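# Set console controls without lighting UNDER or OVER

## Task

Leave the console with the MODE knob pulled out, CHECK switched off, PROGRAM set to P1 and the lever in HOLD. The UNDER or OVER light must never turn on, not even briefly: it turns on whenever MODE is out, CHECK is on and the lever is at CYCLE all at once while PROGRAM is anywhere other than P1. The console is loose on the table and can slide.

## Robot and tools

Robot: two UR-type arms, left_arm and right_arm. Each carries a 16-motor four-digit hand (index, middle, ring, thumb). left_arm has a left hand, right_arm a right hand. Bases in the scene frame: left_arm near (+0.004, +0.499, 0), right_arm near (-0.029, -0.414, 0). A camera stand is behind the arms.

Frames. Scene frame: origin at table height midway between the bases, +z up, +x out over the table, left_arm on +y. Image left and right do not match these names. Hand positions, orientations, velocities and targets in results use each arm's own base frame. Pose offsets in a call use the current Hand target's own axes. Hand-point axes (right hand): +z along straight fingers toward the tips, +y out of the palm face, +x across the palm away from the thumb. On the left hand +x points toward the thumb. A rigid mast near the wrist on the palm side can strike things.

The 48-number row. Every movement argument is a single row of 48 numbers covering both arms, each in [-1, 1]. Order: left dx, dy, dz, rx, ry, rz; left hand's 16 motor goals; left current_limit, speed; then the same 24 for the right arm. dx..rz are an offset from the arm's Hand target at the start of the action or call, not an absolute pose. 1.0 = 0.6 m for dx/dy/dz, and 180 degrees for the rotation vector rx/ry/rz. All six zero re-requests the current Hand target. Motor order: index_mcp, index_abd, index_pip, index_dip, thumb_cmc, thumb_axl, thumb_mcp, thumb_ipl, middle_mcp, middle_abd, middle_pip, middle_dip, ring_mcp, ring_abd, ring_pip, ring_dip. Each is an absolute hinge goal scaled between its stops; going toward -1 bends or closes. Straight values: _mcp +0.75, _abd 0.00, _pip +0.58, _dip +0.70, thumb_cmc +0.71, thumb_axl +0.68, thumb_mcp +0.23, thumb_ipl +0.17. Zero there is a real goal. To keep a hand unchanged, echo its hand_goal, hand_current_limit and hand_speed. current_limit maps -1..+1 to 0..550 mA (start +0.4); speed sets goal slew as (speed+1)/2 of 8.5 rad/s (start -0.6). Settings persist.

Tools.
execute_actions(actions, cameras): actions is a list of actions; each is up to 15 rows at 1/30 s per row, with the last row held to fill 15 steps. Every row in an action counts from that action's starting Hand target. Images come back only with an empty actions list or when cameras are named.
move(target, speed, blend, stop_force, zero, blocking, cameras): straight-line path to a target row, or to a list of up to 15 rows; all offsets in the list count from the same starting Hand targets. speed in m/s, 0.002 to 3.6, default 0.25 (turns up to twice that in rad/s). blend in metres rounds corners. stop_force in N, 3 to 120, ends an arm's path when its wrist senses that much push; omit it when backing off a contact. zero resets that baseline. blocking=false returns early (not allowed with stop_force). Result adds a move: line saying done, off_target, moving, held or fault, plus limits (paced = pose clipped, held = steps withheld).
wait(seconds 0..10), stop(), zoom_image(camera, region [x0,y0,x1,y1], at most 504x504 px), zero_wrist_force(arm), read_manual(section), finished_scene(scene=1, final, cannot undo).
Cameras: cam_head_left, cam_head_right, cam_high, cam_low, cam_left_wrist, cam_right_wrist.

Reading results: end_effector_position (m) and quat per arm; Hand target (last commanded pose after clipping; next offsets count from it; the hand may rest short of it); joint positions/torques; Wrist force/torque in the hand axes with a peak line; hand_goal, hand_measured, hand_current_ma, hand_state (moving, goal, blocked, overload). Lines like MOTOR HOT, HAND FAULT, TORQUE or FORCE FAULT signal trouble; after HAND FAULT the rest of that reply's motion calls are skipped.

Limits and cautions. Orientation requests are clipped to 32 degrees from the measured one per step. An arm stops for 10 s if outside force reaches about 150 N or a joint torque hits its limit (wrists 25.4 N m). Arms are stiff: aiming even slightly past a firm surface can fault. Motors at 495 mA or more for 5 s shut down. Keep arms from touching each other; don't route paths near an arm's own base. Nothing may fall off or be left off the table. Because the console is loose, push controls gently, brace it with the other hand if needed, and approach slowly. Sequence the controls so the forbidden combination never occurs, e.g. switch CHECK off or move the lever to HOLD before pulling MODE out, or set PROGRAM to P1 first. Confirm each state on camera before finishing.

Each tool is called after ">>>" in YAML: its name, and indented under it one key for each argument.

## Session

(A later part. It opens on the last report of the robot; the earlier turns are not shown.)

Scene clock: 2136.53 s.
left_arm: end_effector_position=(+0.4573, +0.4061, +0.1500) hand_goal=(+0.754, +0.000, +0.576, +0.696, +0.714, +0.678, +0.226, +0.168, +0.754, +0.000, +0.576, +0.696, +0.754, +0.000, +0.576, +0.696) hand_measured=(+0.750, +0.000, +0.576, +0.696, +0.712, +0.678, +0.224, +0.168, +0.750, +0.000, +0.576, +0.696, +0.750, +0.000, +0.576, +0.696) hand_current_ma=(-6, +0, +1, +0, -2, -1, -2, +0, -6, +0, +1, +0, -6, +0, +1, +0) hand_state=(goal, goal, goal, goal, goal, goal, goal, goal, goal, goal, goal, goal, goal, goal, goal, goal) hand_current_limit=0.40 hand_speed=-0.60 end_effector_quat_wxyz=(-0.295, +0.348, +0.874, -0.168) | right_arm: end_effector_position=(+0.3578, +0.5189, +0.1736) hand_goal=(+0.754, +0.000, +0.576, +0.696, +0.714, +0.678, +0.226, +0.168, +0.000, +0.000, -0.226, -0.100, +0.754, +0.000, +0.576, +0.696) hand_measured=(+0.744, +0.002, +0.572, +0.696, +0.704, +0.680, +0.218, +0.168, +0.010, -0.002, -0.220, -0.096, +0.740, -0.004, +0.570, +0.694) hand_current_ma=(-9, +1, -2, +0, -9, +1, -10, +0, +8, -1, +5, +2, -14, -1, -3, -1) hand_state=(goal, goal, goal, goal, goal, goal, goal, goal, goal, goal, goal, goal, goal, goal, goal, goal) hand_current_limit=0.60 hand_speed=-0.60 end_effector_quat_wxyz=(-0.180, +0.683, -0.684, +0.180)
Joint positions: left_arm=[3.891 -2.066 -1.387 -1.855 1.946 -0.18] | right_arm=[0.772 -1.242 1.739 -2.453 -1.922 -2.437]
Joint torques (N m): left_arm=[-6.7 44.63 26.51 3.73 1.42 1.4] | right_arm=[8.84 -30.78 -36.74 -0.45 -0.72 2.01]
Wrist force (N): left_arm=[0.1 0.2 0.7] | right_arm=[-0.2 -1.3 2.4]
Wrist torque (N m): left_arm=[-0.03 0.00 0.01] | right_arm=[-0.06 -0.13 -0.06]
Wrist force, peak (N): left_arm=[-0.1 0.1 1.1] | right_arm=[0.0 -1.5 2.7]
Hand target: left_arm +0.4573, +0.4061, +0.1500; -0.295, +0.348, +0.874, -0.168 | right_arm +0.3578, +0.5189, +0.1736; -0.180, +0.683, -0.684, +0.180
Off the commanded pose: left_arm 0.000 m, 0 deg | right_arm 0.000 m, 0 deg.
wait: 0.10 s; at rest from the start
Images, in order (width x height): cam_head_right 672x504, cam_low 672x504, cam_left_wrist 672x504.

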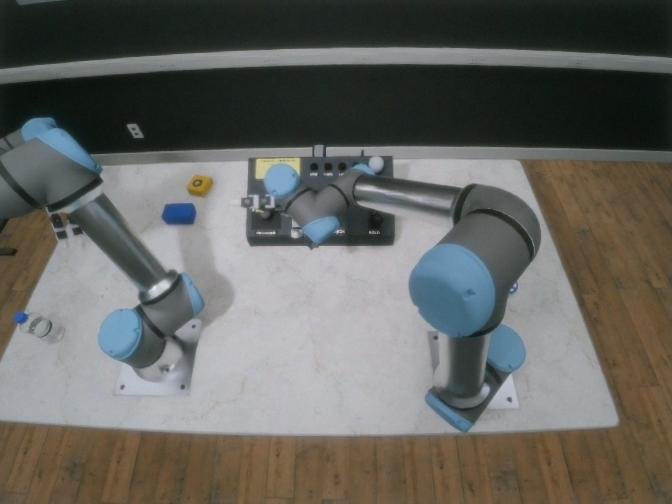

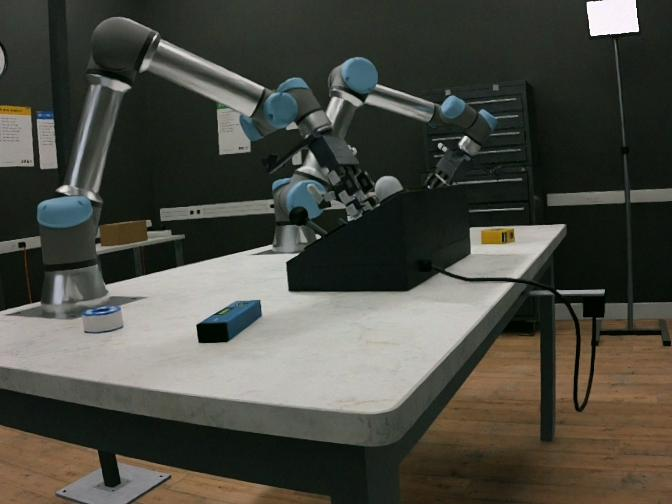

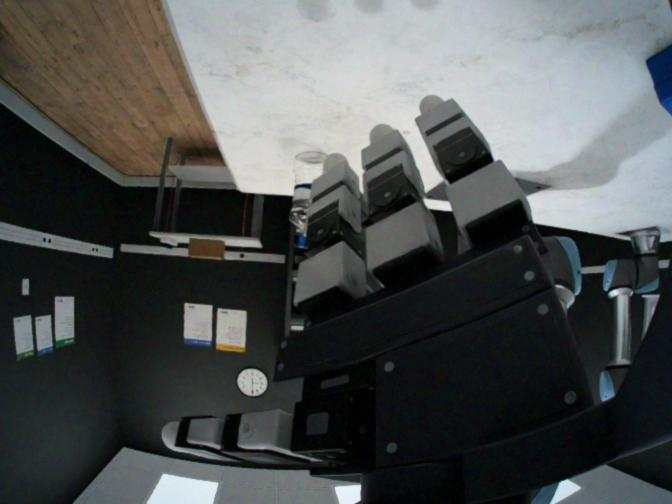

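>>> move:
  target: [0,0,0,0,0,0,0.754,0,0.576,0.696,0.714,0.678,0.226,0.168,0.754,0,0.576,0.696,0.754,0,0.576,0.696,0.4,-0.6,0,0,0,0,0,0,0.754,-0.15,0.576,0.696,0.714,0.678,0.226,0.168,0,0,-0.226,-0.1,0.754,0.15,0.576,0.696,0.6,-0.6]
  speed: 0.04

>>> move:
  target: [0,0,0,0,0,0,0.754,0,0.576,0.696,0.714,0.678,0.226,0.168,0.754,0,0.576,0.696,0.754,0,0.576,0.696,0.4,-0.6,0,0,0.010,0,0,0,0.754,-0.15,0.576,0.696,0.714,0.678,0.226,0.168,0,0,-0.226,-0.1,0.754,0.15,0.576,0.696,0.6,-0.6]
  speed: 0.015
  stop_force: 5
  cameras: ["cam_high","cam_low","cam_right_wrist"]

>>> zoom_image:
  camera: "cam_high"
  region: [300, 240, 370, 300]

Scene clock: 2160.13 s.
left_arm: end_effector_position=(+0.4573, +0.4061, +0.1500) hand_goal=(+0.754, +0.000, +0.576, +0.696, +0.714, +0.678, +0.226, +0.168, +0.754, +0.000, +0.576, +0.696, +0.754, +0.000, +0.576, +0.696) hand_measured=(+0.750, +0.000, +0.576, +0.696, +0.712, +0.678, +0.224, +0.168, +0.750, +0.000, +0.576, +0.696, +0.750, +0.000, +0.576, +0.696) hand_current_ma=(-6, +0, +1, +0, -2, -1, -2, +0, -6, +0, +1, +0, -6, +0, +1, +0) hand_state=(goal, goal, goal, goal, goal, goal, goal, goal, goal, goal, goal, goal, goal, goal, goal, goal) hand_current_limit=0.40 hand_speed=-0.60 end_effector_quat_wxyz=(-0.295, +0.348, +0.874, -0.168) | right_arm: end_effector_position=(+0.3578, +0.5189, +0.1736) hand_goal=(+0.754, -0.150, +0.576, +0.696, +0.714, +0.678, +0.226, +0.168, +0.000, +0.000, -0.226, -0.100, +0.754, +0.150, +0.576, +0.696) hand_measured=(+0.744, -0.146, +0.572, +0.696, +0.704, +0.680, +0.218, +0.168, +0.010, -0.002, -0.220, -0.096, +0.740, +0.146, +0.570, +0.694) hand_current_ma=(-9, +1, -2, +0, -9, +1, -10, +0, +8, -1, +5, +2, -14, -2, -3, -1) hand_state=(goal, goal, goal, goal, goal, goal, goal, goal, goal, goal, goal, goal, goal, goal, goal, goal) hand_current_limit=0.60 hand_speed=-0.60 end_effector_quat_wxyz=(-0.180, +0.683, -0.684, +0.180)
Joint positions: left_arm=[3.891 -2.066 -1.387 -1.855 1.946 -0.18] | right_arm=[0.772 -1.242 1.739 -2.453 -1.922 -2.437]
Joint torques (N m): left_arm=[-7.91 45.83 26.48 3.79 1.3 1.02] | right_arm=[9.52 -28.78 -31.29 -0.44 0.01 2.1]
Wrist force (N): left_arm=[-0.1 0.3 0.9] | right_arm=[-0.1 -1.3 2.6]
Wrist torque (N m): left_arm=[-0.04 0.03 -0.01] | right_arm=[-0.06 -0.15 -0.05]
Wrist force, peak (N): left_arm=[0.0 0.2 1.1] | right_arm=[-0.1 -1.5 2.8]
Hand target: left_arm +0.4573, +0.4061, +0.1500; -0.295, +0.348, +0.874, -0.168 | right_arm +0.3578, +0.5189, +0.1736; -0.180, +0.683, -0.684, +0.180
Off the commanded pose: left_arm 0.000 m, 0 deg | right_arm 0.000 m, 0 deg.
move: done

Scene clock: 2161.43 s.
left_arm: end_effector_position=(+0.4573, +0.4061, +0.1500) hand_goal=(+0.754, +0.000, +0.576, +0.696, +0.714, +0.678, +0.226, +0.168, +0.754, +0.000, +0.576, +0.696, +0.754, +0.000, +0.576, +0.696) hand_measured=(+0.750, +0.000, +0.576, +0.696, +0.712, +0.678, +0.224, +0.168, +0.750, +0.000, +0.576, +0.696, +0.750, +0.000, +0.576, +0.696) hand_current_ma=(-6, +0, +1, +0, -2, -1, -2, +0, -6, +0, +1, +0, -6, +0, +1, +0) hand_state=(goal, goal, goal, goal, goal, goal, goal, goal, goal, goal, goal, goal, goal, goal, goal, goal) hand_current_limit=0.40 hand_speed=-0.60 end_effector_quat_wxyz=(-0.295, +0.348, +0.874, -0.168) | right_arm: end_effector_position=(+0.3608, +0.5189, +0.1684) hand_goal=(+0.754, -0.150, +0.576, +0.696, +0.714, +0.678, +0.226, +0.168, +0.000, +0.000, -0.226, -0.100, +0.754, +0.150, +0.576, +0.696) hand_measured=(+0.744, -0.146, +0.572, +0.696, +0.704, +0.680, +0.218, +0.168, +0.010, -0.002, -0.220, -0.096, +0.740, +0.146, +0.570, +0.694) hand_current_ma=(-9, +1, -2, +0, -9, +1, -10, +0, +8, -1, +5, +2, -14, -2, -3, -1) hand_state=(goal, goal, goal, goal, goal, goal, goal, goal, goal, goal, goal, goal, goal, goal, goal, goal) hand_current_limit=0.60 hand_speed=-0.60 end_effector_quat_wxyz=(-0.180, +0.683, -0.684, +0.180)
Joint positions: left_arm=[3.891 -2.066 -1.387 -1.855 1.946 -0.18] | right_arm=[0.768 -1.232 1.741 -2.466 -1.92 -2.441]
Joint torques (N m): left_arm=[-5.59 46.57 25.56 3.83 1.35 0.96] | right_arm=[-8.91 -29.64 -8.51 -5.05 0.75 -2.36]
Wrist force (N): left_arm=[0.3 0.1 0.8] | right_arm=[-0.3 -1.3 2.4]
Wrist torque (N m): left_arm=[-0.07 -0.01 0.02] | right_arm=[-0.07 -0.13 0.09]
Wrist force, peak (N): left_arm=[-0.1 0.1 1.1] | right_arm=[-0.1 -1.6 2.7]
Hand target: left_arm +0.4573, +0.4061, +0.1500; -0.295, +0.348, +0.874, -0.168 | right_arm +0.3608, +0.5189, +0.1684; -0.180, +0.683, -0.684, +0.180
Off the commanded pose: left_arm 0.000 m, 0 deg | right_arm 0.000 m, 0 deg.
move: done
Images, in order (width x height): cam_high 672x504, cam_low 672x504, cam_right_wrist 672x504.

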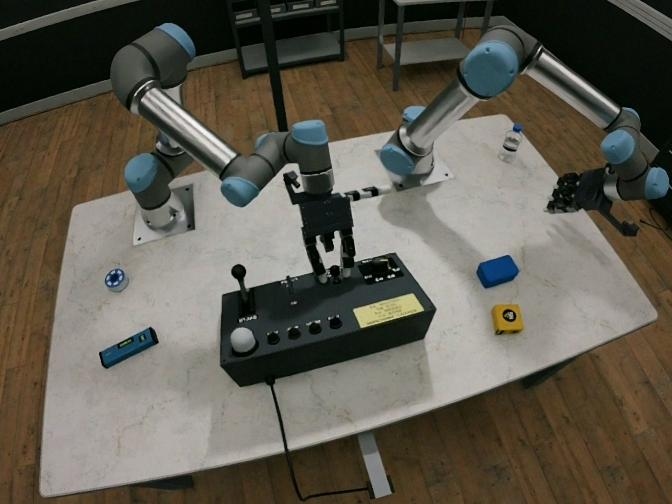

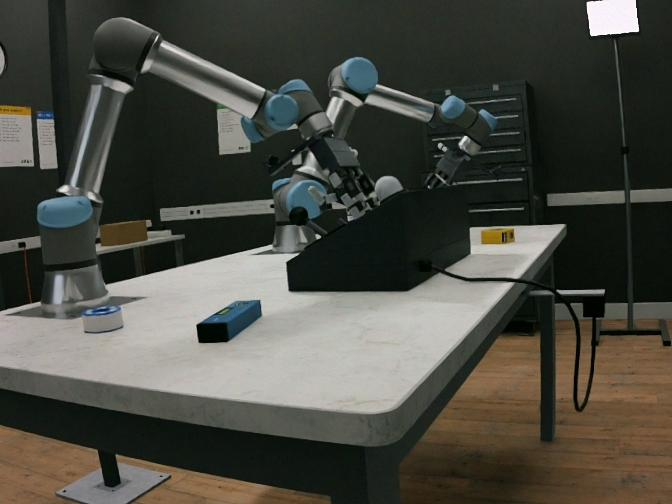

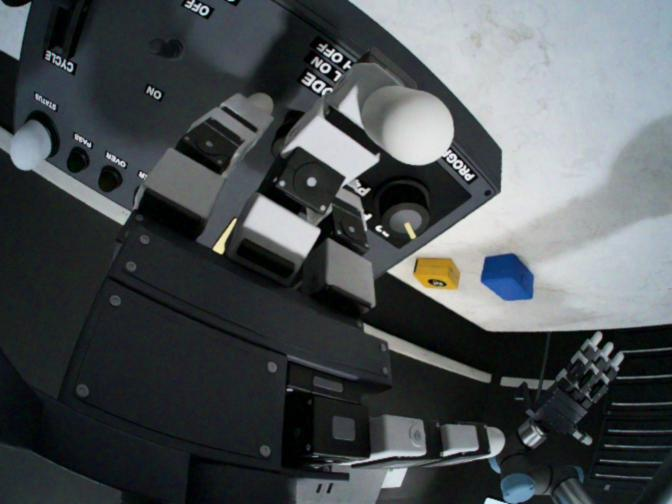

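Scaled by 7.200 from the camera's 672x504 image, which has a finer 960x720 frame.

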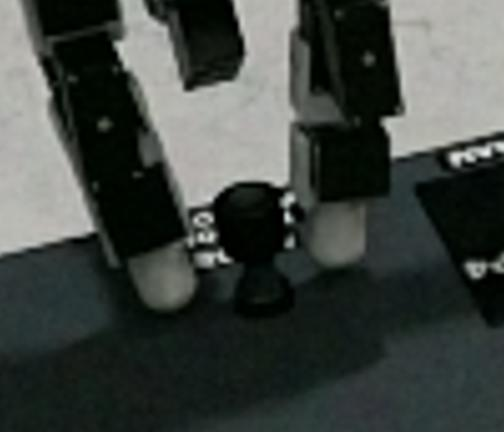

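>>> move:
  target: [0,0,0,0,0,0,0.754,0,0.576,0.696,0.714,0.678,0.226,0.168,0.754,0,0.576,0.696,0.754,0,0.576,0.696,0.4,-0.6,0,0,0.008,0,0,0,0.754,-0.15,0.576,0.696,0.714,0.678,0.226,0.168,0,0,-0.226,-0.1,0.754,0.15,0.576,0.696,0.6,-0.6]
  speed: 0.012
  stop_force: 4

>>> move:
  target: [0,0,0,0,0,0,0.754,0,0.576,0.696,0.714,0.678,0.226,0.168,0.754,0,0.576,0.696,0.754,0,0.576,0.696,0.4,-0.6,0,0,0,0,0,0,0.754,-0.45,0.576,0.696,0.714,0.678,0.226,0.168,0,0,-0.226,-0.1,0.754,0.45,0.576,0.696,0.77,-0.8]
  speed: 0.04
  cameras: ["cam_high","cam_right_wrist"]

>>> zoom_image:
  camera: "cam_high"
  region: [300, 240, 370, 300]

Scene clock: 2175.13 s.
left_arm: end_effector_position=(+0.4573, +0.4061, +0.1500) hand_goal=(+0.754, +0.000, +0.576, +0.696, +0.714, +0.678, +0.226, +0.168, +0.754, +0.000, +0.576, +0.696, +0.754, +0.000, +0.576, +0.696) hand_measured=(+0.750, +0.000, +0.576, +0.696, +0.712, +0.678, +0.224, +0.168, +0.750, +0.000, +0.576, +0.696, +0.750, +0.000, +0.576, +0.696) hand_current_ma=(-6, +0, +1, +0, -2, -1, -2, +0, -6, +0, +1, +0, -6, +0, +1, +0) hand_state=(goal, goal, goal, goal, goal, goal, goal, goal, goal, goal, goal, goal, goal, goal, goal, goal) hand_current_limit=0.40 hand_speed=-0.60 end_effector_quat_wxyz=(-0.295, +0.348, +0.874, -0.168) | right_arm: end_effector_position=(+0.3631, +0.5189, +0.1642) hand_goal=(+0.754, -0.150, +0.576, +0.696, +0.714, +0.678, +0.226, +0.168, +0.000, +0.000, -0.226, -0.100, +0.754, +0.150, +0.576, +0.696) hand_measured=(+0.744, -0.146, +0.572, +0.696, +0.704, +0.680, +0.218, +0.168, +0.010, -0.002, -0.220, -0.096, +0.740, +0.146, +0.570, +0.694) hand_current_ma=(-9, +1, -2, +0, -9, +1, -10, +0, +8, -1, +5, +2, -14, -2, -3, -1) hand_state=(goal, goal, goal, goal, goal, goal, goal, goal, goal, goal, goal, goal, goal, goal, goal, goal) hand_current_limit=0.60 hand_speed=-0.60 end_effector_quat_wxyz=(-0.180, +0.683, -0.684, +0.180)
Joint positions: left_arm=[3.891 -2.066 -1.387 -1.855 1.946 -0.18] | right_arm=[0.765 -1.225 1.743 -2.476 -1.919 -2.444]
Joint torques (N m): left_arm=[-5.13 44.44 26.89 3.55 1.47 1.14] | right_arm=[-8.11 -30.83 -9.45 -4.76 0.7 -2.31]
Wrist force (N): left_arm=[0.2 0.1 0.9] | right_arm=[-0.1 -1.2 2.5]
Wrist torque (N m): left_arm=[-0.08 0.00 0.02] | right_arm=[-0.07 -0.14 0.11]
Wrist force, peak (N): left_arm=[0.2 0.3 1.1] | right_arm=[-0.1 -1.5 2.8]
Hand target: left_arm +0.4573, +0.4061, +0.1500; -0.295, +0.348, +0.874, -0.168 | right_arm +0.3631, +0.5189, +0.1642; -0.180, +0.683, -0.684, +0.180
Off the commanded pose: left_arm 0.000 m, 0 deg | right_arm 0.000 m, 0 deg.
move: done

Scene clock: 2175.63 s.
left_arm: end_effector_position=(+0.4573, +0.4061, +0.1500) hand_goal=(+0.754, +0.000, +0.576, +0.696, +0.714, +0.678, +0.226, +0.168, +0.754, +0.000, +0.576, +0.696, +0.754, +0.000, +0.576, +0.696) hand_measured=(+0.750, +0.000, +0.576, +0.696, +0.712, +0.678, +0.224, +0.168, +0.750, +0.000, +0.576, +0.696, +0.750, +0.000, +0.576, +0.696) hand_current_ma=(-6, +0, +1, +0, -2, -1, -2, +0, -6, +0, +1, +0, -6, +0, +1, +0) hand_state=(goal, goal, goal, goal, goal, goal, goal, goal, goal, goal, goal, goal, goal, goal, goal, goal) hand_current_limit=0.40 hand_speed=-0.60 end_effector_quat_wxyz=(-0.295, +0.348, +0.874, -0.168) | right_arm: end_effector_position=(+0.3631, +0.5189, +0.1642) hand_goal=(+0.754, -0.450, +0.576, +0.696, +0.714, +0.678, +0.226, +0.168, +0.000, +0.000, -0.226, -0.100, +0.754, +0.450, +0.576, +0.696) hand_measured=(+0.744, -0.230, +0.572, +0.696, +0.704, +0.680, +0.218, +0.168, +0.010, -0.002, -0.220, -0.096, +0.740, +0.278, +0.570, +0.694) hand_current_ma=(-9, +487, -2, +0, -9, +1, -10, +0, +8, -1, +5, +2, -14, -485, -3, -1) hand_state=(goal, blocked, goal, goal, goal, goal, goal, goal, goal, goal, goal, goal, goal, blocked, goal, goal) hand_current_limit=0.77 hand_speed=-0.80 end_effector_quat_wxyz=(-0.180, +0.683, -0.684, +0.180)
Joint positions: left_arm=[3.891 -2.066 -1.387 -1.855 1.946 -0.18] | right_arm=[0.765 -1.225 1.743 -2.476 -1.919 -2.444]
Joint torques (N m): left_arm=[-6.86 44.22 26.3 3.6 1.29 0.95] | right_arm=[-9.96 -33.12 -10.82 -3.9 -1.31 -2.24]
Wrist force (N): left_arm=[0.2 0.1 0.5] | right_arm=[-1.6 -1.6 6.7]
Wrist torque (N m): left_arm=[-0.04 -0.01 0.02] | right_arm=[-0.43 -0.34 -0.01]
Wrist force, peak (N): left_arm=[-0.2 0.3 1.1] | right_arm=[-1.4 -1.5 7.0]
Hand target: left_arm +0.4573, +0.4061, +0.1500; -0.295, +0.348, +0.874, -0.168 | right_arm +0.3631, +0.5189, +0.1642; -0.180, +0.683, -0.684, +0.180
Off the commanded pose: left_arm 0.000 m, 0 deg | right_arm 0.000 m, 0 deg.
move: done
Images, in order (width x height): cam_high 672x504, cam_right_wrist 672x504.

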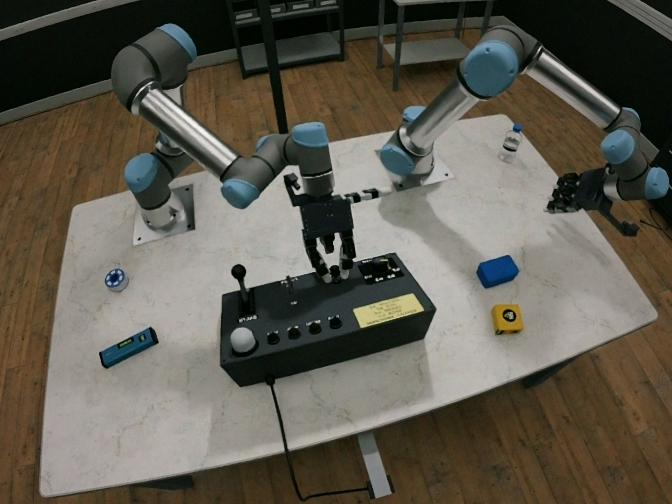

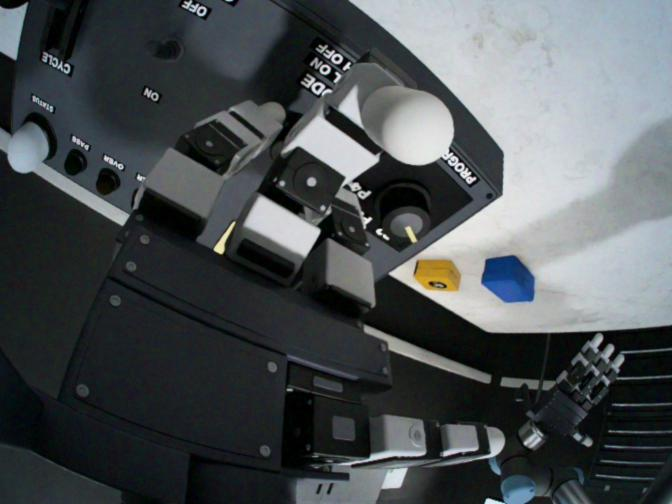

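Scaled by 7.200 from the camera's 672x504 image, which has a finer 960x720 frame.

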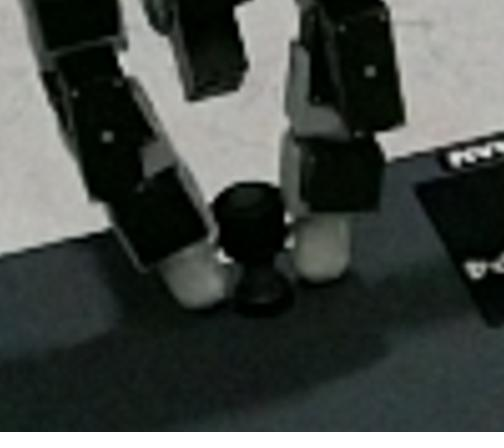

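>>> move:
  target: [0,0,0,0,0,0,0.754,0,0.576,0.696,0.714,0.678,0.226,0.168,0.754,0,0.576,0.696,0.754,0,0.576,0.696,0.4,-0.6,0,0,-0.035,0,0,0,0.754,-0.45,0.576,0.696,0.714,0.678,0.226,0.168,0,0,-0.226,-0.1,0.754,0.45,0.576,0.696,0.77,-0.8]
  speed: 0.025
  stop_force: 25
  cameras: ["cam_high","cam_right_wrist","cam_head_left"]

>>> zoom_image:
  camera: "cam_high"
  region: [220, 240, 400, 370]

Scene clock: 2185.57 s.
left_arm: end_effector_position=(+0.4573, +0.4061, +0.1500) hand_goal=(+0.754, +0.000, +0.576, +0.696, +0.714, +0.678, +0.226, +0.168, +0.754, +0.000, +0.576, +0.696, +0.754, +0.000, +0.576, +0.696) hand_measured=(+0.750, +0.000, +0.576, +0.696, +0.712, +0.678, +0.224, +0.168, +0.750, +0.000, +0.576, +0.696, +0.750, +0.000, +0.576, +0.696) hand_current_ma=(-6, +0, +1, +0, -2, -1, -2, +0, -6, +0, +1, +0, -6, +0, +1, +0) hand_state=(goal, goal, goal, goal, goal, goal, goal, goal, goal, goal, goal, goal, goal, goal, goal, goal) hand_current_limit=0.40 hand_speed=-0.60 end_effector_quat_wxyz=(-0.295, +0.348, +0.874, -0.168) | right_arm: end_effector_position=(+0.3528, +0.5189, +0.1825) hand_goal=(+0.754, -0.450, +0.576, +0.696, +0.714, +0.678, +0.226, +0.168, +0.000, +0.000, -0.226, -0.100, +0.754, +0.450, +0.576, +0.696) hand_measured=(+0.738, -0.244, +0.568, +0.692, +0.704, +0.680, +0.218, +0.168, +0.010, -0.002, -0.220, -0.096, +0.732, +0.284, +0.566, +0.692) hand_current_ma=(-17, +487, -6, -1, -9, +1, -10, +0, +8, -1, +5, +2, -31, -464, -8, -2) hand_state=(goal, blocked, goal, goal, goal, goal, goal, goal, goal, goal, goal, goal, blocked, blocked, goal, goal) hand_current_limit=0.77 hand_speed=-0.80 end_effector_quat_wxyz=(-0.180, +0.683, -0.684, +0.180)
Joint positions: left_arm=[3.891 -2.066 -1.387 -1.855 1.946 -0.18] | right_arm=[0.778 -1.258 1.735 -2.431 -1.924 -2.431]
Joint torques (N m): left_arm=[-7.47 44.49 25.75 3.88 1.34 1.16] | right_arm=[8.88 -49.61 -41.34 -1.22 -2.5 2.15]
Wrist force (N): left_arm=[0.0 0.0 0.8] | right_arm=[-1.2 0.5 8.1]
Wrist torque (N m): left_arm=[-0.07 0.02 0.00] | right_arm=[-0.62 -0.41 -0.11]
Wrist force, peak (N): left_arm=[0.2 0.4 1.1] | right_arm=[-0.8 0.2 9.5]
Hand target: left_arm +0.4573, +0.4061, +0.1500; -0.295, +0.348, +0.874, -0.168 | right_arm +0.3528, +0.5189, +0.1825; -0.180, +0.683, -0.684, +0.180
Off the commanded pose: left_arm 0.000 m, 0 deg | right_arm 0.000 m, 0 deg.
move: done
Images, in order (width x height): cam_head_left 672x504, cam_high 672x504, cam_right_wrist 672x504.

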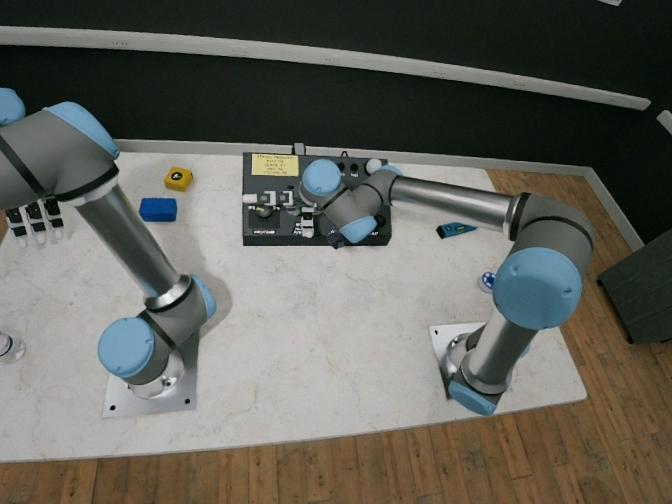

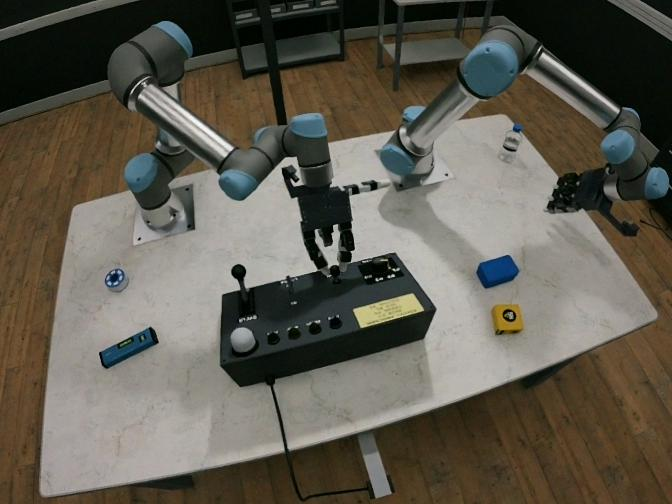

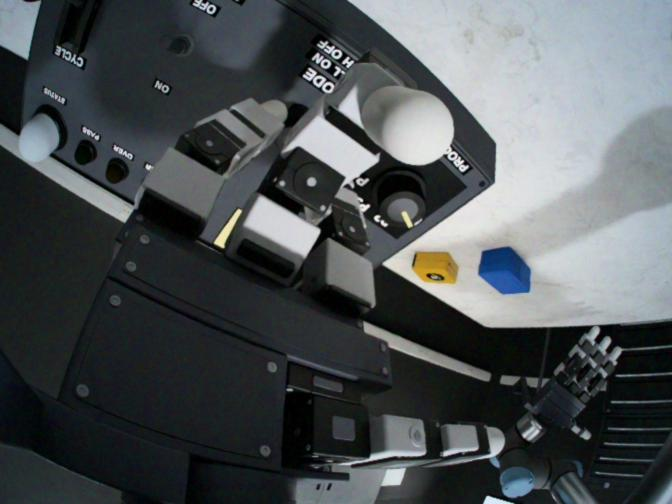

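Scaled by 2.800 from the camera's 672x504 image, which has a finer 960x720 frame.

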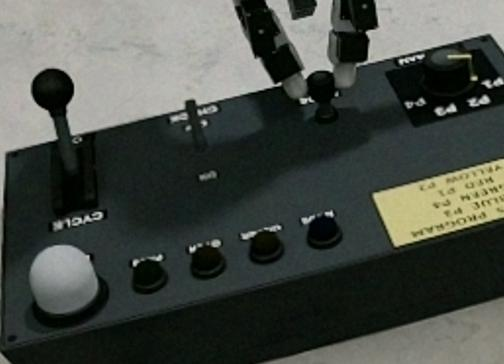

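>>> move:
  target:
    - [0,0,0,0,0,0,0.754,0,0.576,0.696,0.714,0.678,0.226,0.168,0.754,0,0.576,0.696,0.754,0,0.576,0.696,0.4,-0.6,0,0,0,0,0,0,0.754,0.1,0.576,0.696,0.714,0.678,0.226,0.168,0,0,-0.226,-0.1,0.754,-0.1,0.576,0.696,0.6,-0.6]
    - [0,0,0,0,0,0,0.754,0,0.576,0.696,0.714,0.678,0.226,0.168,0.754,0,0.576,0.696,0.754,0,0.576,0.696,0.4,-0.6,0,0,-0.05,0,0,0,0.754,0.1,0.576,0.696,0.714,0.678,0.226,0.168,0,0,-0.226,-0.1,0.754,-0.1,0.576,0.696,0.6,-0.6]
    - [0,0,0,0,0,0,0.754,0,0.576,0.696,0.714,0.678,0.226,0.168,0.754,0,0.576,0.696,0.754,0,0.576,0.696,0.4,-0.6,0.0342,-0.095,-0.05,0,0,0,0.959,-0.05,0.358,-0.609,0.714,0.678,0.226,0.168,0.959,0.05,0.358,-0.609,0.959,0,0.358,-0.609,0.6,-0.6]
  speed: 0.08
  cameras: ["cam_right_wrist","cam_high"]

>>> zoom_image:
  camera: "cam_right_wrist"
  region: [200, 60, 440, 240]

>>> zoom_image:
  camera: "cam_high"
  region: [280, 190, 400, 300]

Scene clock: 2259.30 s.
left_arm: end_effector_position=(+0.4573, +0.4061, +0.1500) hand_goal=(+0.754, +0.000, +0.576, +0.696, +0.714, +0.678, +0.226, +0.168, +0.754, +0.000, +0.576, +0.696, +0.754, +0.000, +0.576, +0.696) hand_measured=(+0.750, +0.000, +0.576, +0.696, +0.712, +0.678, +0.224, +0.168, +0.750, +0.000, +0.576, +0.696, +0.750, +0.000, +0.576, +0.696) hand_current_ma=(-6, +0, +1, +0, -2, -1, -2, +0, -6, +0, +1, +0, -6, +0, +1, +0) hand_state=(goal, goal, goal, goal, goal, goal, goal, goal, goal, goal, goal, goal, goal, goal, goal, goal) hand_current_limit=0.40 hand_speed=-0.60 end_effector_quat_wxyz=(-0.295, +0.348, +0.874, -0.168) | right_arm: end_effector_position=(+0.3876, +0.4983, +0.2366) hand_goal=(+0.960, -0.050, +0.358, -0.608, +0.714, +0.678, +0.226, +0.168, +0.960, +0.050, +0.358, -0.608, +0.960, +0.000, +0.358, -0.608) hand_measured=(+0.946, -0.048, +0.360, -0.604, +0.704, +0.680, +0.218, +0.168, +0.946, +0.046, +0.356, -0.604, +0.942, -0.004, +0.360, -0.604) hand_current_ma=(-15, +1, +0, +2, -9, +1, -10, +0, -15, -1, -1, +2, -23, -1, +0, +1) hand_state=(goal, goal, goal, goal, goal, goal, goal, goal, goal, goal, goal, goal, goal, goal, goal, goal) hand_current_limit=0.60 hand_speed=-0.60 end_effector_quat_wxyz=(-0.180, +0.683, -0.684, +0.180)
Joint positions: left_arm=[3.891 -2.066 -1.387 -1.855 1.946 -0.18] | right_arm=[0.71 -1.3 1.646 -2.322 -1.898 -2.497]
Joint torques (N m): left_arm=[-6.69 44.43 26.12 3.84 1.36 1.17] | right_arm=[-9.76 -27.25 -40.27 -0.45 0.5 -2.16]
Wrist force (N): left_arm=[0.1 0.3 0.7] | right_arm=[0.0 -1.6 2.6]
Wrist torque (N m): left_arm=[-0.02 0.00 0.01] | right_arm=[-0.18 -0.11 0.08]
Wrist force, peak (N): left_arm=[0.3 0.4 1.0] | right_arm=[-1.3 0.6 8.6]
Hand target: left_arm +0.4573, +0.4061, +0.1500; -0.295, +0.348, +0.874, -0.168 | right_arm +0.3876, +0.4983, +0.2366; -0.180, +0.683, -0.684, +0.180
Off the commanded pose: left_arm 0.000 m, 0 deg | right_arm 0.000 m, 0 deg.
move: done
Images, in order (width x height): cam_high 672x504, cam_right_wrist 672x504.

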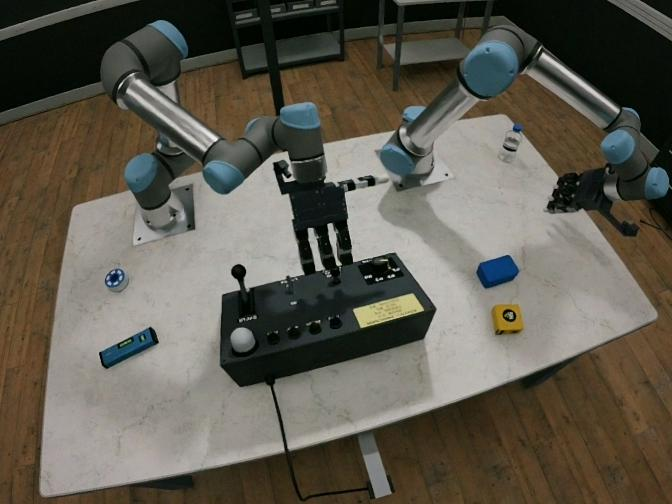

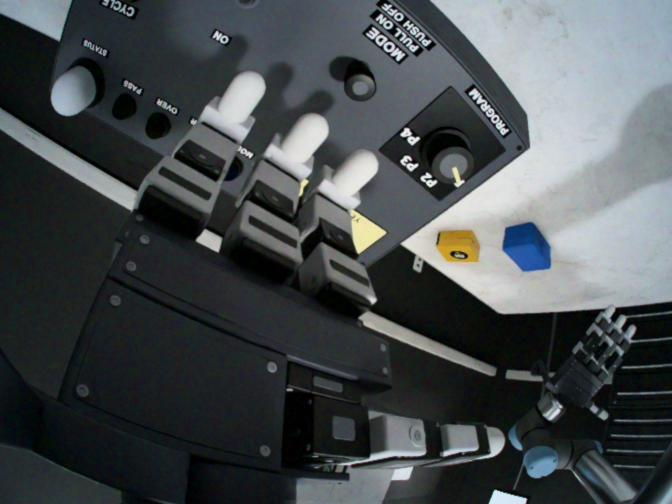

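Scaled by 2.100 from the camera's 672x504 image, which has a finer 960x720 frame.

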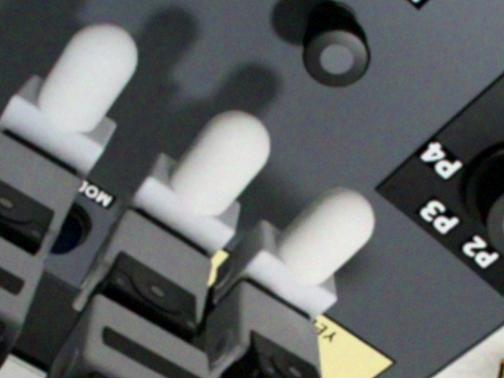

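Scaled by 4.200 from the camera's 672x504 image, which has a finer 960x720 frame.

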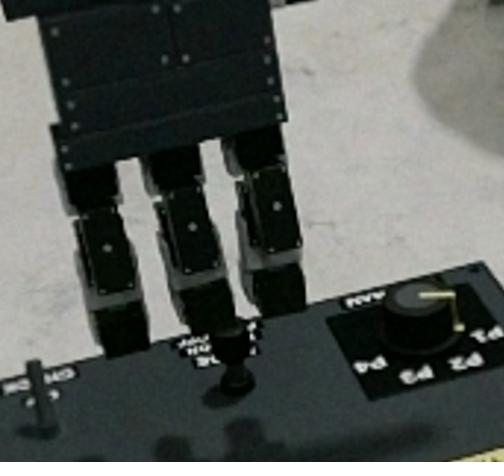

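>>> move:
  target: [0,0,0,0,0,0,0.754,0,0.576,0.696,0.714,0.678,0.226,0.168,0.754,0,0.576,0.696,0.754,0,0.576,0.696,0.4,-0.6,0,0,0.125,0,0,0,0.959,-0.05,0.358,-0.609,0.714,0.678,0.226,0.168,0.959,0.05,0.358,-0.609,0.959,0,0.358,-0.609,0.6,-0.6]
  speed: 0.07

>>> move:
  target: [0,0,0,0,0,0,0.754,0,0.576,0.696,0.714,0.678,0.226,0.168,0.754,0,0.576,0.696,0.754,0,0.576,0.696,0.4,-0.6,0,0,0.0433,0,0,0,0.959,-0.05,0.358,-0.609,0.714,0.678,0.226,0.168,0.959,0.05,0.358,-0.609,0.959,0,0.358,-0.609,0.6,-0.6]
  speed: 0.012
  stop_force: 4
  cameras: ["cam_right_wrist","cam_high"]

>>> zoom_image:
  camera: "cam_right_wrist"
  region: [200, 40, 440, 220]

>>> zoom_image:
  camera: "cam_high"
  region: [290, 220, 380, 300]

Scene clock: 2280.53 s.
left_arm: end_effector_position=(+0.4573, +0.4061, +0.1500) hand_goal=(+0.754, +0.000, +0.576, +0.696, +0.714, +0.678, +0.226, +0.168, +0.754, +0.000, +0.576, +0.696, +0.754, +0.000, +0.576, +0.696) hand_measured=(+0.750, +0.000, +0.576, +0.696, +0.712, +0.678, +0.224, +0.168, +0.750, +0.000, +0.576, +0.696, +0.750, +0.000, +0.576, +0.696) hand_current_ma=(-6, +0, +1, +0, -2, -1, -2, +0, -6, +0, +1, +0, -6, +0, +1, +0) hand_state=(goal, goal, goal, goal, goal, goal, goal, goal, goal, goal, goal, goal, goal, goal, goal, goal) hand_current_limit=0.40 hand_speed=-0.60 end_effector_quat_wxyz=(-0.295, +0.348, +0.874, -0.168) | right_arm: end_effector_position=(+0.4245, +0.4983, +0.1714) hand_goal=(+0.960, -0.050, +0.358, -0.608, +0.714, +0.678, +0.226, +0.168, +0.960, +0.050, +0.358, -0.608, +0.960, +0.000, +0.358, -0.608) hand_measured=(+0.946, -0.048, +0.360, -0.604, +0.704, +0.680, +0.218, +0.168, +0.946, +0.048, +0.356, -0.604, +0.942, -0.004, +0.360, -0.604) hand_current_ma=(-14, +1, +0, +2, -9, +1, -10, +0, -14, -1, -1, +2, -22, -1, +0, +1) hand_state=(goal, goal, goal, goal, goal, goal, goal, goal, goal, goal, goal, goal, goal, goal, goal, goal) hand_current_limit=0.60 hand_speed=-0.60 end_effector_quat_wxyz=(-0.180, +0.683, -0.684, +0.180)
Joint positions: left_arm=[3.891 -2.066 -1.387 -1.855 1.946 -0.18] | right_arm=[0.67 -1.186 1.673 -2.476 -1.882 -2.536]
Joint torques (N m): left_arm=[-7.22 43.66 26.52 3.81 1.52 1.31] | right_arm=[-10.31 -31.28 -15.71 -4.99 0.59 -2.08]
Wrist force (N): left_arm=[0.0 0.4 0.8] | right_arm=[0.2 -1.6 2.4]
Wrist torque (N m): left_arm=[-0.01 0.02 0.00] | right_arm=[-0.17 -0.15 0.12]
Wrist force, peak (N): left_arm=[0.1 0.4 1.1] | right_arm=[0.0 -1.6 3.0]
Hand target: left_arm +0.4573, +0.4061, +0.1500; -0.295, +0.348, +0.874, -0.168 | right_arm +0.4245, +0.4983, +0.1714; -0.180, +0.683, -0.684, +0.180
Off the commanded pose: left_arm 0.000 m, 0 deg | right_arm 0.000 m, 0 deg.
move: done

Scene clock: 2283.53 s.
left_arm: end_effector_position=(+0.4573, +0.4061, +0.1500) hand_goal=(+0.754, +0.000, +0.576, +0.696, +0.714, +0.678, +0.226, +0.168, +0.754, +0.000, +0.576, +0.696, +0.754, +0.000, +0.576, +0.696) hand_measured=(+0.750, +0.000, +0.576, +0.696, +0.712, +0.678, +0.224, +0.168, +0.750, +0.000, +0.576, +0.696, +0.750, +0.000, +0.576, +0.696) hand_current_ma=(-6, +0, +1, +0, -2, -1, -2, +0, -6, +0, +1, +0, -6, +0, +1, +0) hand_state=(goal, goal, goal, goal, goal, goal, goal, goal, goal, goal, goal, goal, goal, goal, goal, goal) hand_current_limit=0.40 hand_speed=-0.60 end_effector_quat_wxyz=(-0.295, +0.348, +0.874, -0.168) | right_arm: end_effector_position=(+0.4350, +0.4983, +0.1530) hand_goal=(+0.960, -0.050, +0.358, -0.608, +0.714, +0.678, +0.226, +0.168, +0.960, +0.050, +0.358, -0.608, +0.960, +0.000, +0.358, -0.608) hand_measured=(+0.950, -0.048, +0.352, -0.612, +0.704, +0.680, +0.218, +0.168, +0.948, +0.048, +0.352, -0.612, +0.944, -0.002, +0.356, -0.610) hand_current_ma=(-10, +1, -3, -2, -9, +1, -10, +0, -11, -1, -4, -2, -19, -1, -1, -1) hand_state=(goal, goal, goal, goal, goal, goal, goal, goal, goal, goal, goal, goal, goal, goal, goal, goal) hand_current_limit=0.60 hand_speed=-0.60 end_effector_quat_wxyz=(-0.180, +0.683, -0.684, +0.180)
Joint positions: left_arm=[3.891 -2.066 -1.387 -1.855 1.946 -0.18] | right_arm=[0.659 -1.15 1.675 -2.516 -1.878 -2.546]
Joint torques (N m): left_arm=[-8.28 44.81 25.26 3.81 1.53 1.39] | right_arm=[8.99 -50.72 -10.52 -0.68 -1.75 2.19]
Wrist force (N): left_arm=[-0.2 0.2 0.9] | right_arm=[0.1 -1.7 1.2]
Wrist torque (N m): left_arm=[-0.06 0.05 -0.02] | right_arm=[-0.09 -0.12 0.16]
Wrist force, peak (N): left_arm=[-0.1 0.3 1.1] | right_arm=[0.5 -3.0 -7.0]
Hand target: left_arm +0.4573, +0.4061, +0.1500; -0.295, +0.348, +0.874, -0.168 | right_arm +0.4350, +0.4983, +0.1530; -0.180, +0.683, -0.684, +0.180 (not the last commanded pose)
Off the commanded pose: left_arm 0.000 m, 0 deg | right_arm 0.005 m, 0 deg.
move: contact (right_arm)
Images, in order (width x height): cam_high 672x504, cam_right_wrist 672x504.

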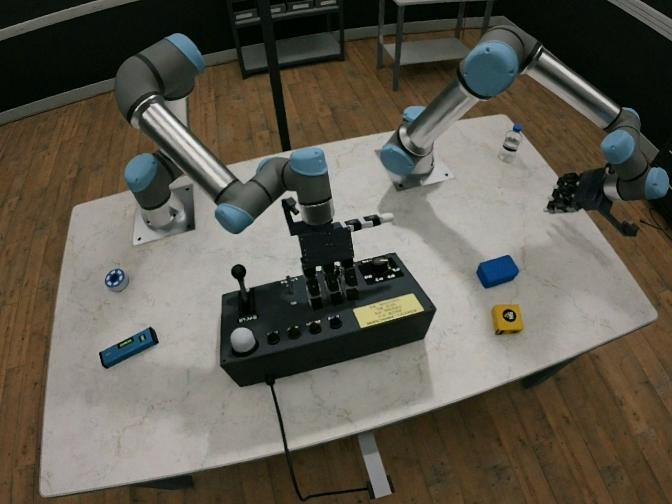

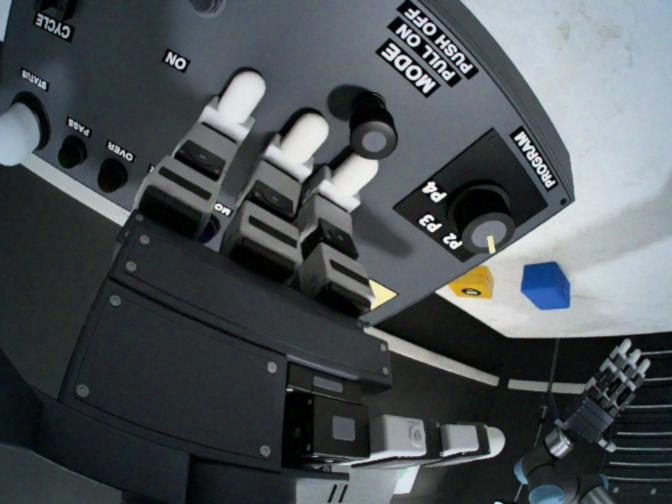

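Scaled by 2.100 from the camera's 672x504 image, which has a finer 960x720 frame.

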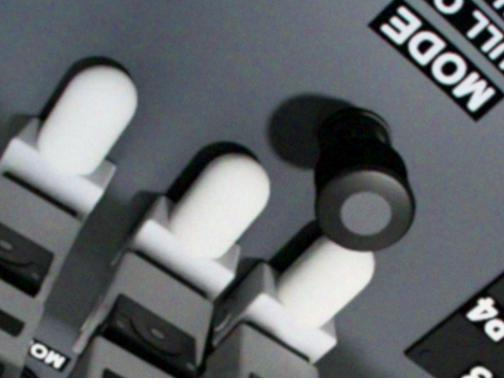

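Scaled by 5.600 from the camera's 672x504 image, which has a finer 960x720 frame.

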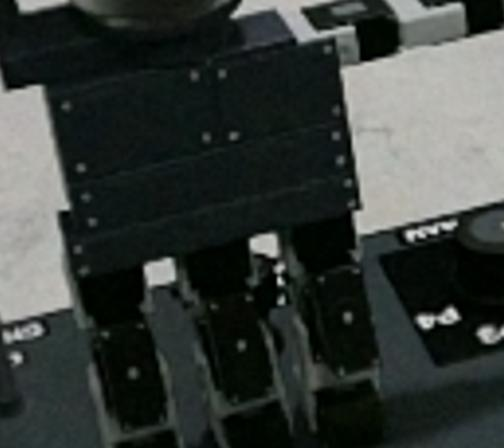

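>>> move:
  target: [0,0,0,0,0,0,0.754,0,0.576,0.696,0.714,0.678,0.226,0.168,0.754,0,0.576,0.696,0.754,0,0.576,0.696,0.4,-0.6,0,0,0.005,0,0,0,0.959,-0.05,0.358,-0.609,0.714,0.678,0.226,0.168,0.959,0.05,0.358,-0.609,0.959,0,0.358,-0.609,0.6,-0.6]
  speed: 0.012
  stop_force: 4

>>> move:
  target: [0,0,0,0,0,0,0.754,0,0.576,0.696,0.714,0.678,0.226,0.168,0.754,0,0.576,0.696,0.754,0,0.576,0.696,0.4,-0.6,0,0.0617,0,0,0,0,0.959,-0.05,0.358,-0.609,0.714,0.678,0.226,0.168,0.959,0.05,0.358,-0.609,0.959,0,0.358,-0.609,0.6,-0.6]
  speed: 0.03
  stop_force: 6
  cameras: ["cam_right_wrist","cam_high"]

>>> zoom_image:
  camera: "cam_right_wrist"
  region: [240, 80, 430, 220]

Scene clock: 2310.97 s.
left_arm: end_effector_position=(+0.4573, +0.4061, +0.1500) hand_goal=(+0.754, +0.000, +0.576, +0.696, +0.714, +0.678, +0.226, +0.168, +0.754, +0.000, +0.576, +0.696, +0.754, +0.000, +0.576, +0.696) hand_measured=(+0.750, +0.000, +0.576, +0.696, +0.712, +0.678, +0.224, +0.168, +0.750, +0.000, +0.576, +0.696, +0.750, +0.000, +0.576, +0.696) hand_current_ma=(-6, +0, +1, +0, -2, -1, -2, +0, -6, +0, +1, +0, -6, +0, +1, +0) hand_state=(goal, goal, goal, goal, goal, goal, goal, goal, goal, goal, goal, goal, goal, goal, goal, goal) hand_current_limit=0.40 hand_speed=-0.60 end_effector_quat_wxyz=(-0.295, +0.348, +0.874, -0.168) | right_arm: end_effector_position=(+0.4351, +0.4983, +0.1527) hand_goal=(+0.960, -0.050, +0.358, -0.608, +0.714, +0.678, +0.226, +0.168, +0.960, +0.050, +0.358, -0.608, +0.960, +0.000, +0.358, -0.608) hand_measured=(+0.950, -0.050, +0.352, -0.616, +0.704, +0.680, +0.218, +0.168, +0.948, +0.046, +0.350, -0.616, +0.944, -0.002, +0.356, -0.610) hand_current_ma=(-9, +0, -4, -5, -9, +1, -10, +0, -11, -2, -5, -5, -19, -1, -1, -1) hand_state=(goal, goal, goal, goal, goal, goal, goal, goal, goal, goal, goal, goal, goal, goal, goal, goal) hand_current_limit=0.60 hand_speed=-0.60 end_effector_quat_wxyz=(-0.180, +0.683, -0.684, +0.180)
Joint positions: left_arm=[3.891 -2.066 -1.387 -1.855 1.946 -0.18] | right_arm=[0.659 -1.149 1.675 -2.517 -1.877 -2.546]
Joint torques (N m): left_arm=[-6.48 44.68 25.86 3.74 1.41 1.12] | right_arm=[7.87 -47.8 -11.39 -0.47 -1.05 2.04]
Wrist force (N): left_arm=[0.1 0.3 1.0] | right_arm=[0.2 -2.2 -2.5]
Wrist torque (N m): left_arm=[-0.04 0.02 0.00] | right_arm=[0.20 -0.02 0.13]
Wrist force, peak (N): left_arm=[0.2 0.3 1.2] | right_arm=[1.2 -2.7 -5.6]
Hand target: left_arm +0.4573, +0.4061, +0.1500; -0.295, +0.348, +0.874, -0.168 | right_arm +0.4351, +0.4983, +0.1527; -0.180, +0.683, -0.684, +0.180 (not the last commanded pose)
Off the commanded pose: left_arm 0.000 m, 0 deg | right_arm 0.003 m, 0 deg.
move: contact (right_arm)

Scene clock: 2312.17 s.
left_arm: end_effector_position=(+0.4573, +0.4061, +0.1500) hand_goal=(+0.754, +0.000, +0.576, +0.696, +0.714, +0.678, +0.226, +0.168, +0.754, +0.000, +0.576, +0.696, +0.754, +0.000, +0.576, +0.696) hand_measured=(+0.750, +0.000, +0.576, +0.696, +0.712, +0.678, +0.224, +0.168, +0.750, +0.000, +0.576, +0.696, +0.750, +0.000, +0.576, +0.696) hand_current_ma=(-6, +0, +1, +0, -2, -1, -2, +0, -6, +0, +1, +0, -6, +0, +1, +0) hand_state=(goal, goal, goal, goal, goal, goal, goal, goal, goal, goal, goal, goal, goal, goal, goal, goal) hand_current_limit=0.40 hand_speed=-0.60 end_effector_quat_wxyz=(-0.295, +0.348, +0.874, -0.168) | right_arm: end_effector_position=(+0.4331, +0.4983, +0.1516) hand_goal=(+0.960, -0.050, +0.358, -0.608, +0.714, +0.678, +0.226, +0.168, +0.960, +0.050, +0.358, -0.608, +0.960, +0.000, +0.358, -0.608) hand_measured=(+0.966, -0.050, +0.354, -0.620, +0.704, +0.680, +0.218, +0.168, +0.964, +0.046, +0.352, -0.620, +0.962, -0.002, +0.354, -0.620) hand_current_ma=(+3, +0, -2, -10, -9, +1, -10, +0, +2, -2, -3, -10, +1, -1, -2, -11) hand_state=(goal, goal, goal, goal, goal, goal, goal, goal, goal, goal, goal, goal, goal, goal, goal, goal) hand_current_limit=0.60 hand_speed=-0.60 end_effector_quat_wxyz=(-0.180, +0.683, -0.684, +0.180)
Joint positions: left_arm=[3.891 -2.066 -1.387 -1.855 1.946 -0.18] | right_arm=[0.661 -1.151 1.68 -2.52 -1.878 -2.544]
Joint torques (N m): left_arm=[-7.55 44.31 26.39 3.53 1.39 1.32] | right_arm=[-9.92 -29.71 -37.07 0.08 1.03 -2.19]
Wrist force (N): left_arm=[0.1 0.2 0.9] | right_arm=[0.1 -3.7 -1.3]
Wrist torque (N m): left_arm=[-0.06 0.01 0.01] | right_arm=[0.18 -0.04 0.04]
Wrist force, peak (N): left_arm=[0.2 0.3 1.1] | right_arm=[0.0 -9.0 -7.0]
Hand target: left_arm +0.4573, +0.4061, +0.1500; -0.295, +0.348, +0.874, -0.168 | right_arm +0.4331, +0.4983, +0.1516; -0.180, +0.683, -0.684, +0.180 (not the last commanded pose)
Off the commanded pose: left_arm 0.000 m, 0 deg | right_arm 0.035 m, 0 deg.
move: contact (right_arm)
Images, in order (width x height): cam_high 672x504, cam_right_wrist 672x504.

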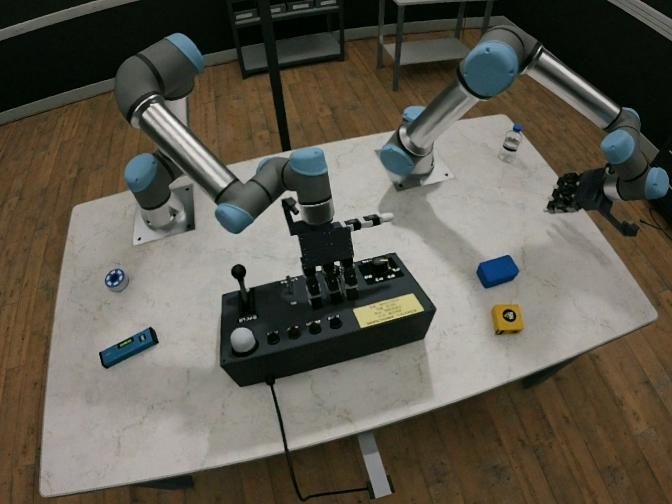

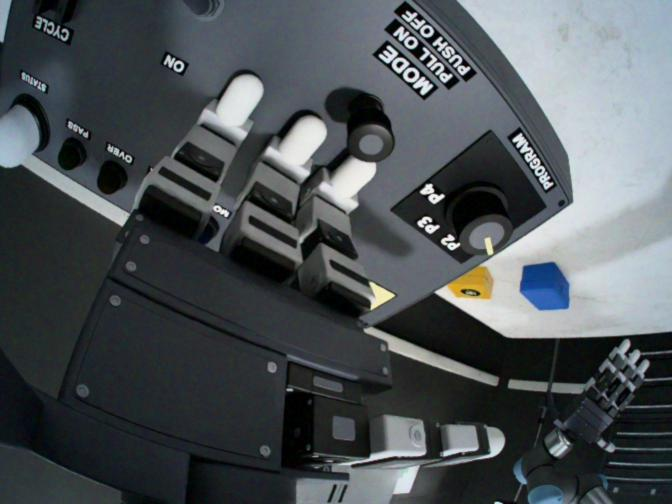

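Scaled by 2.653 from the camera's 672x504 image, which has a finer 960x720 frame.

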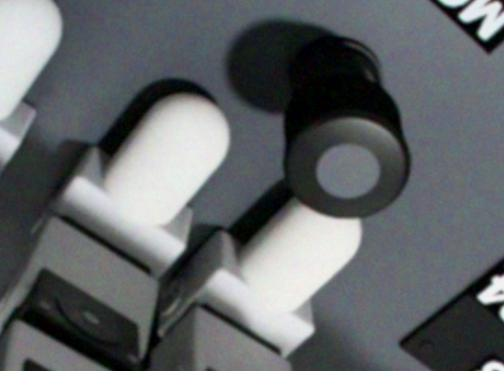

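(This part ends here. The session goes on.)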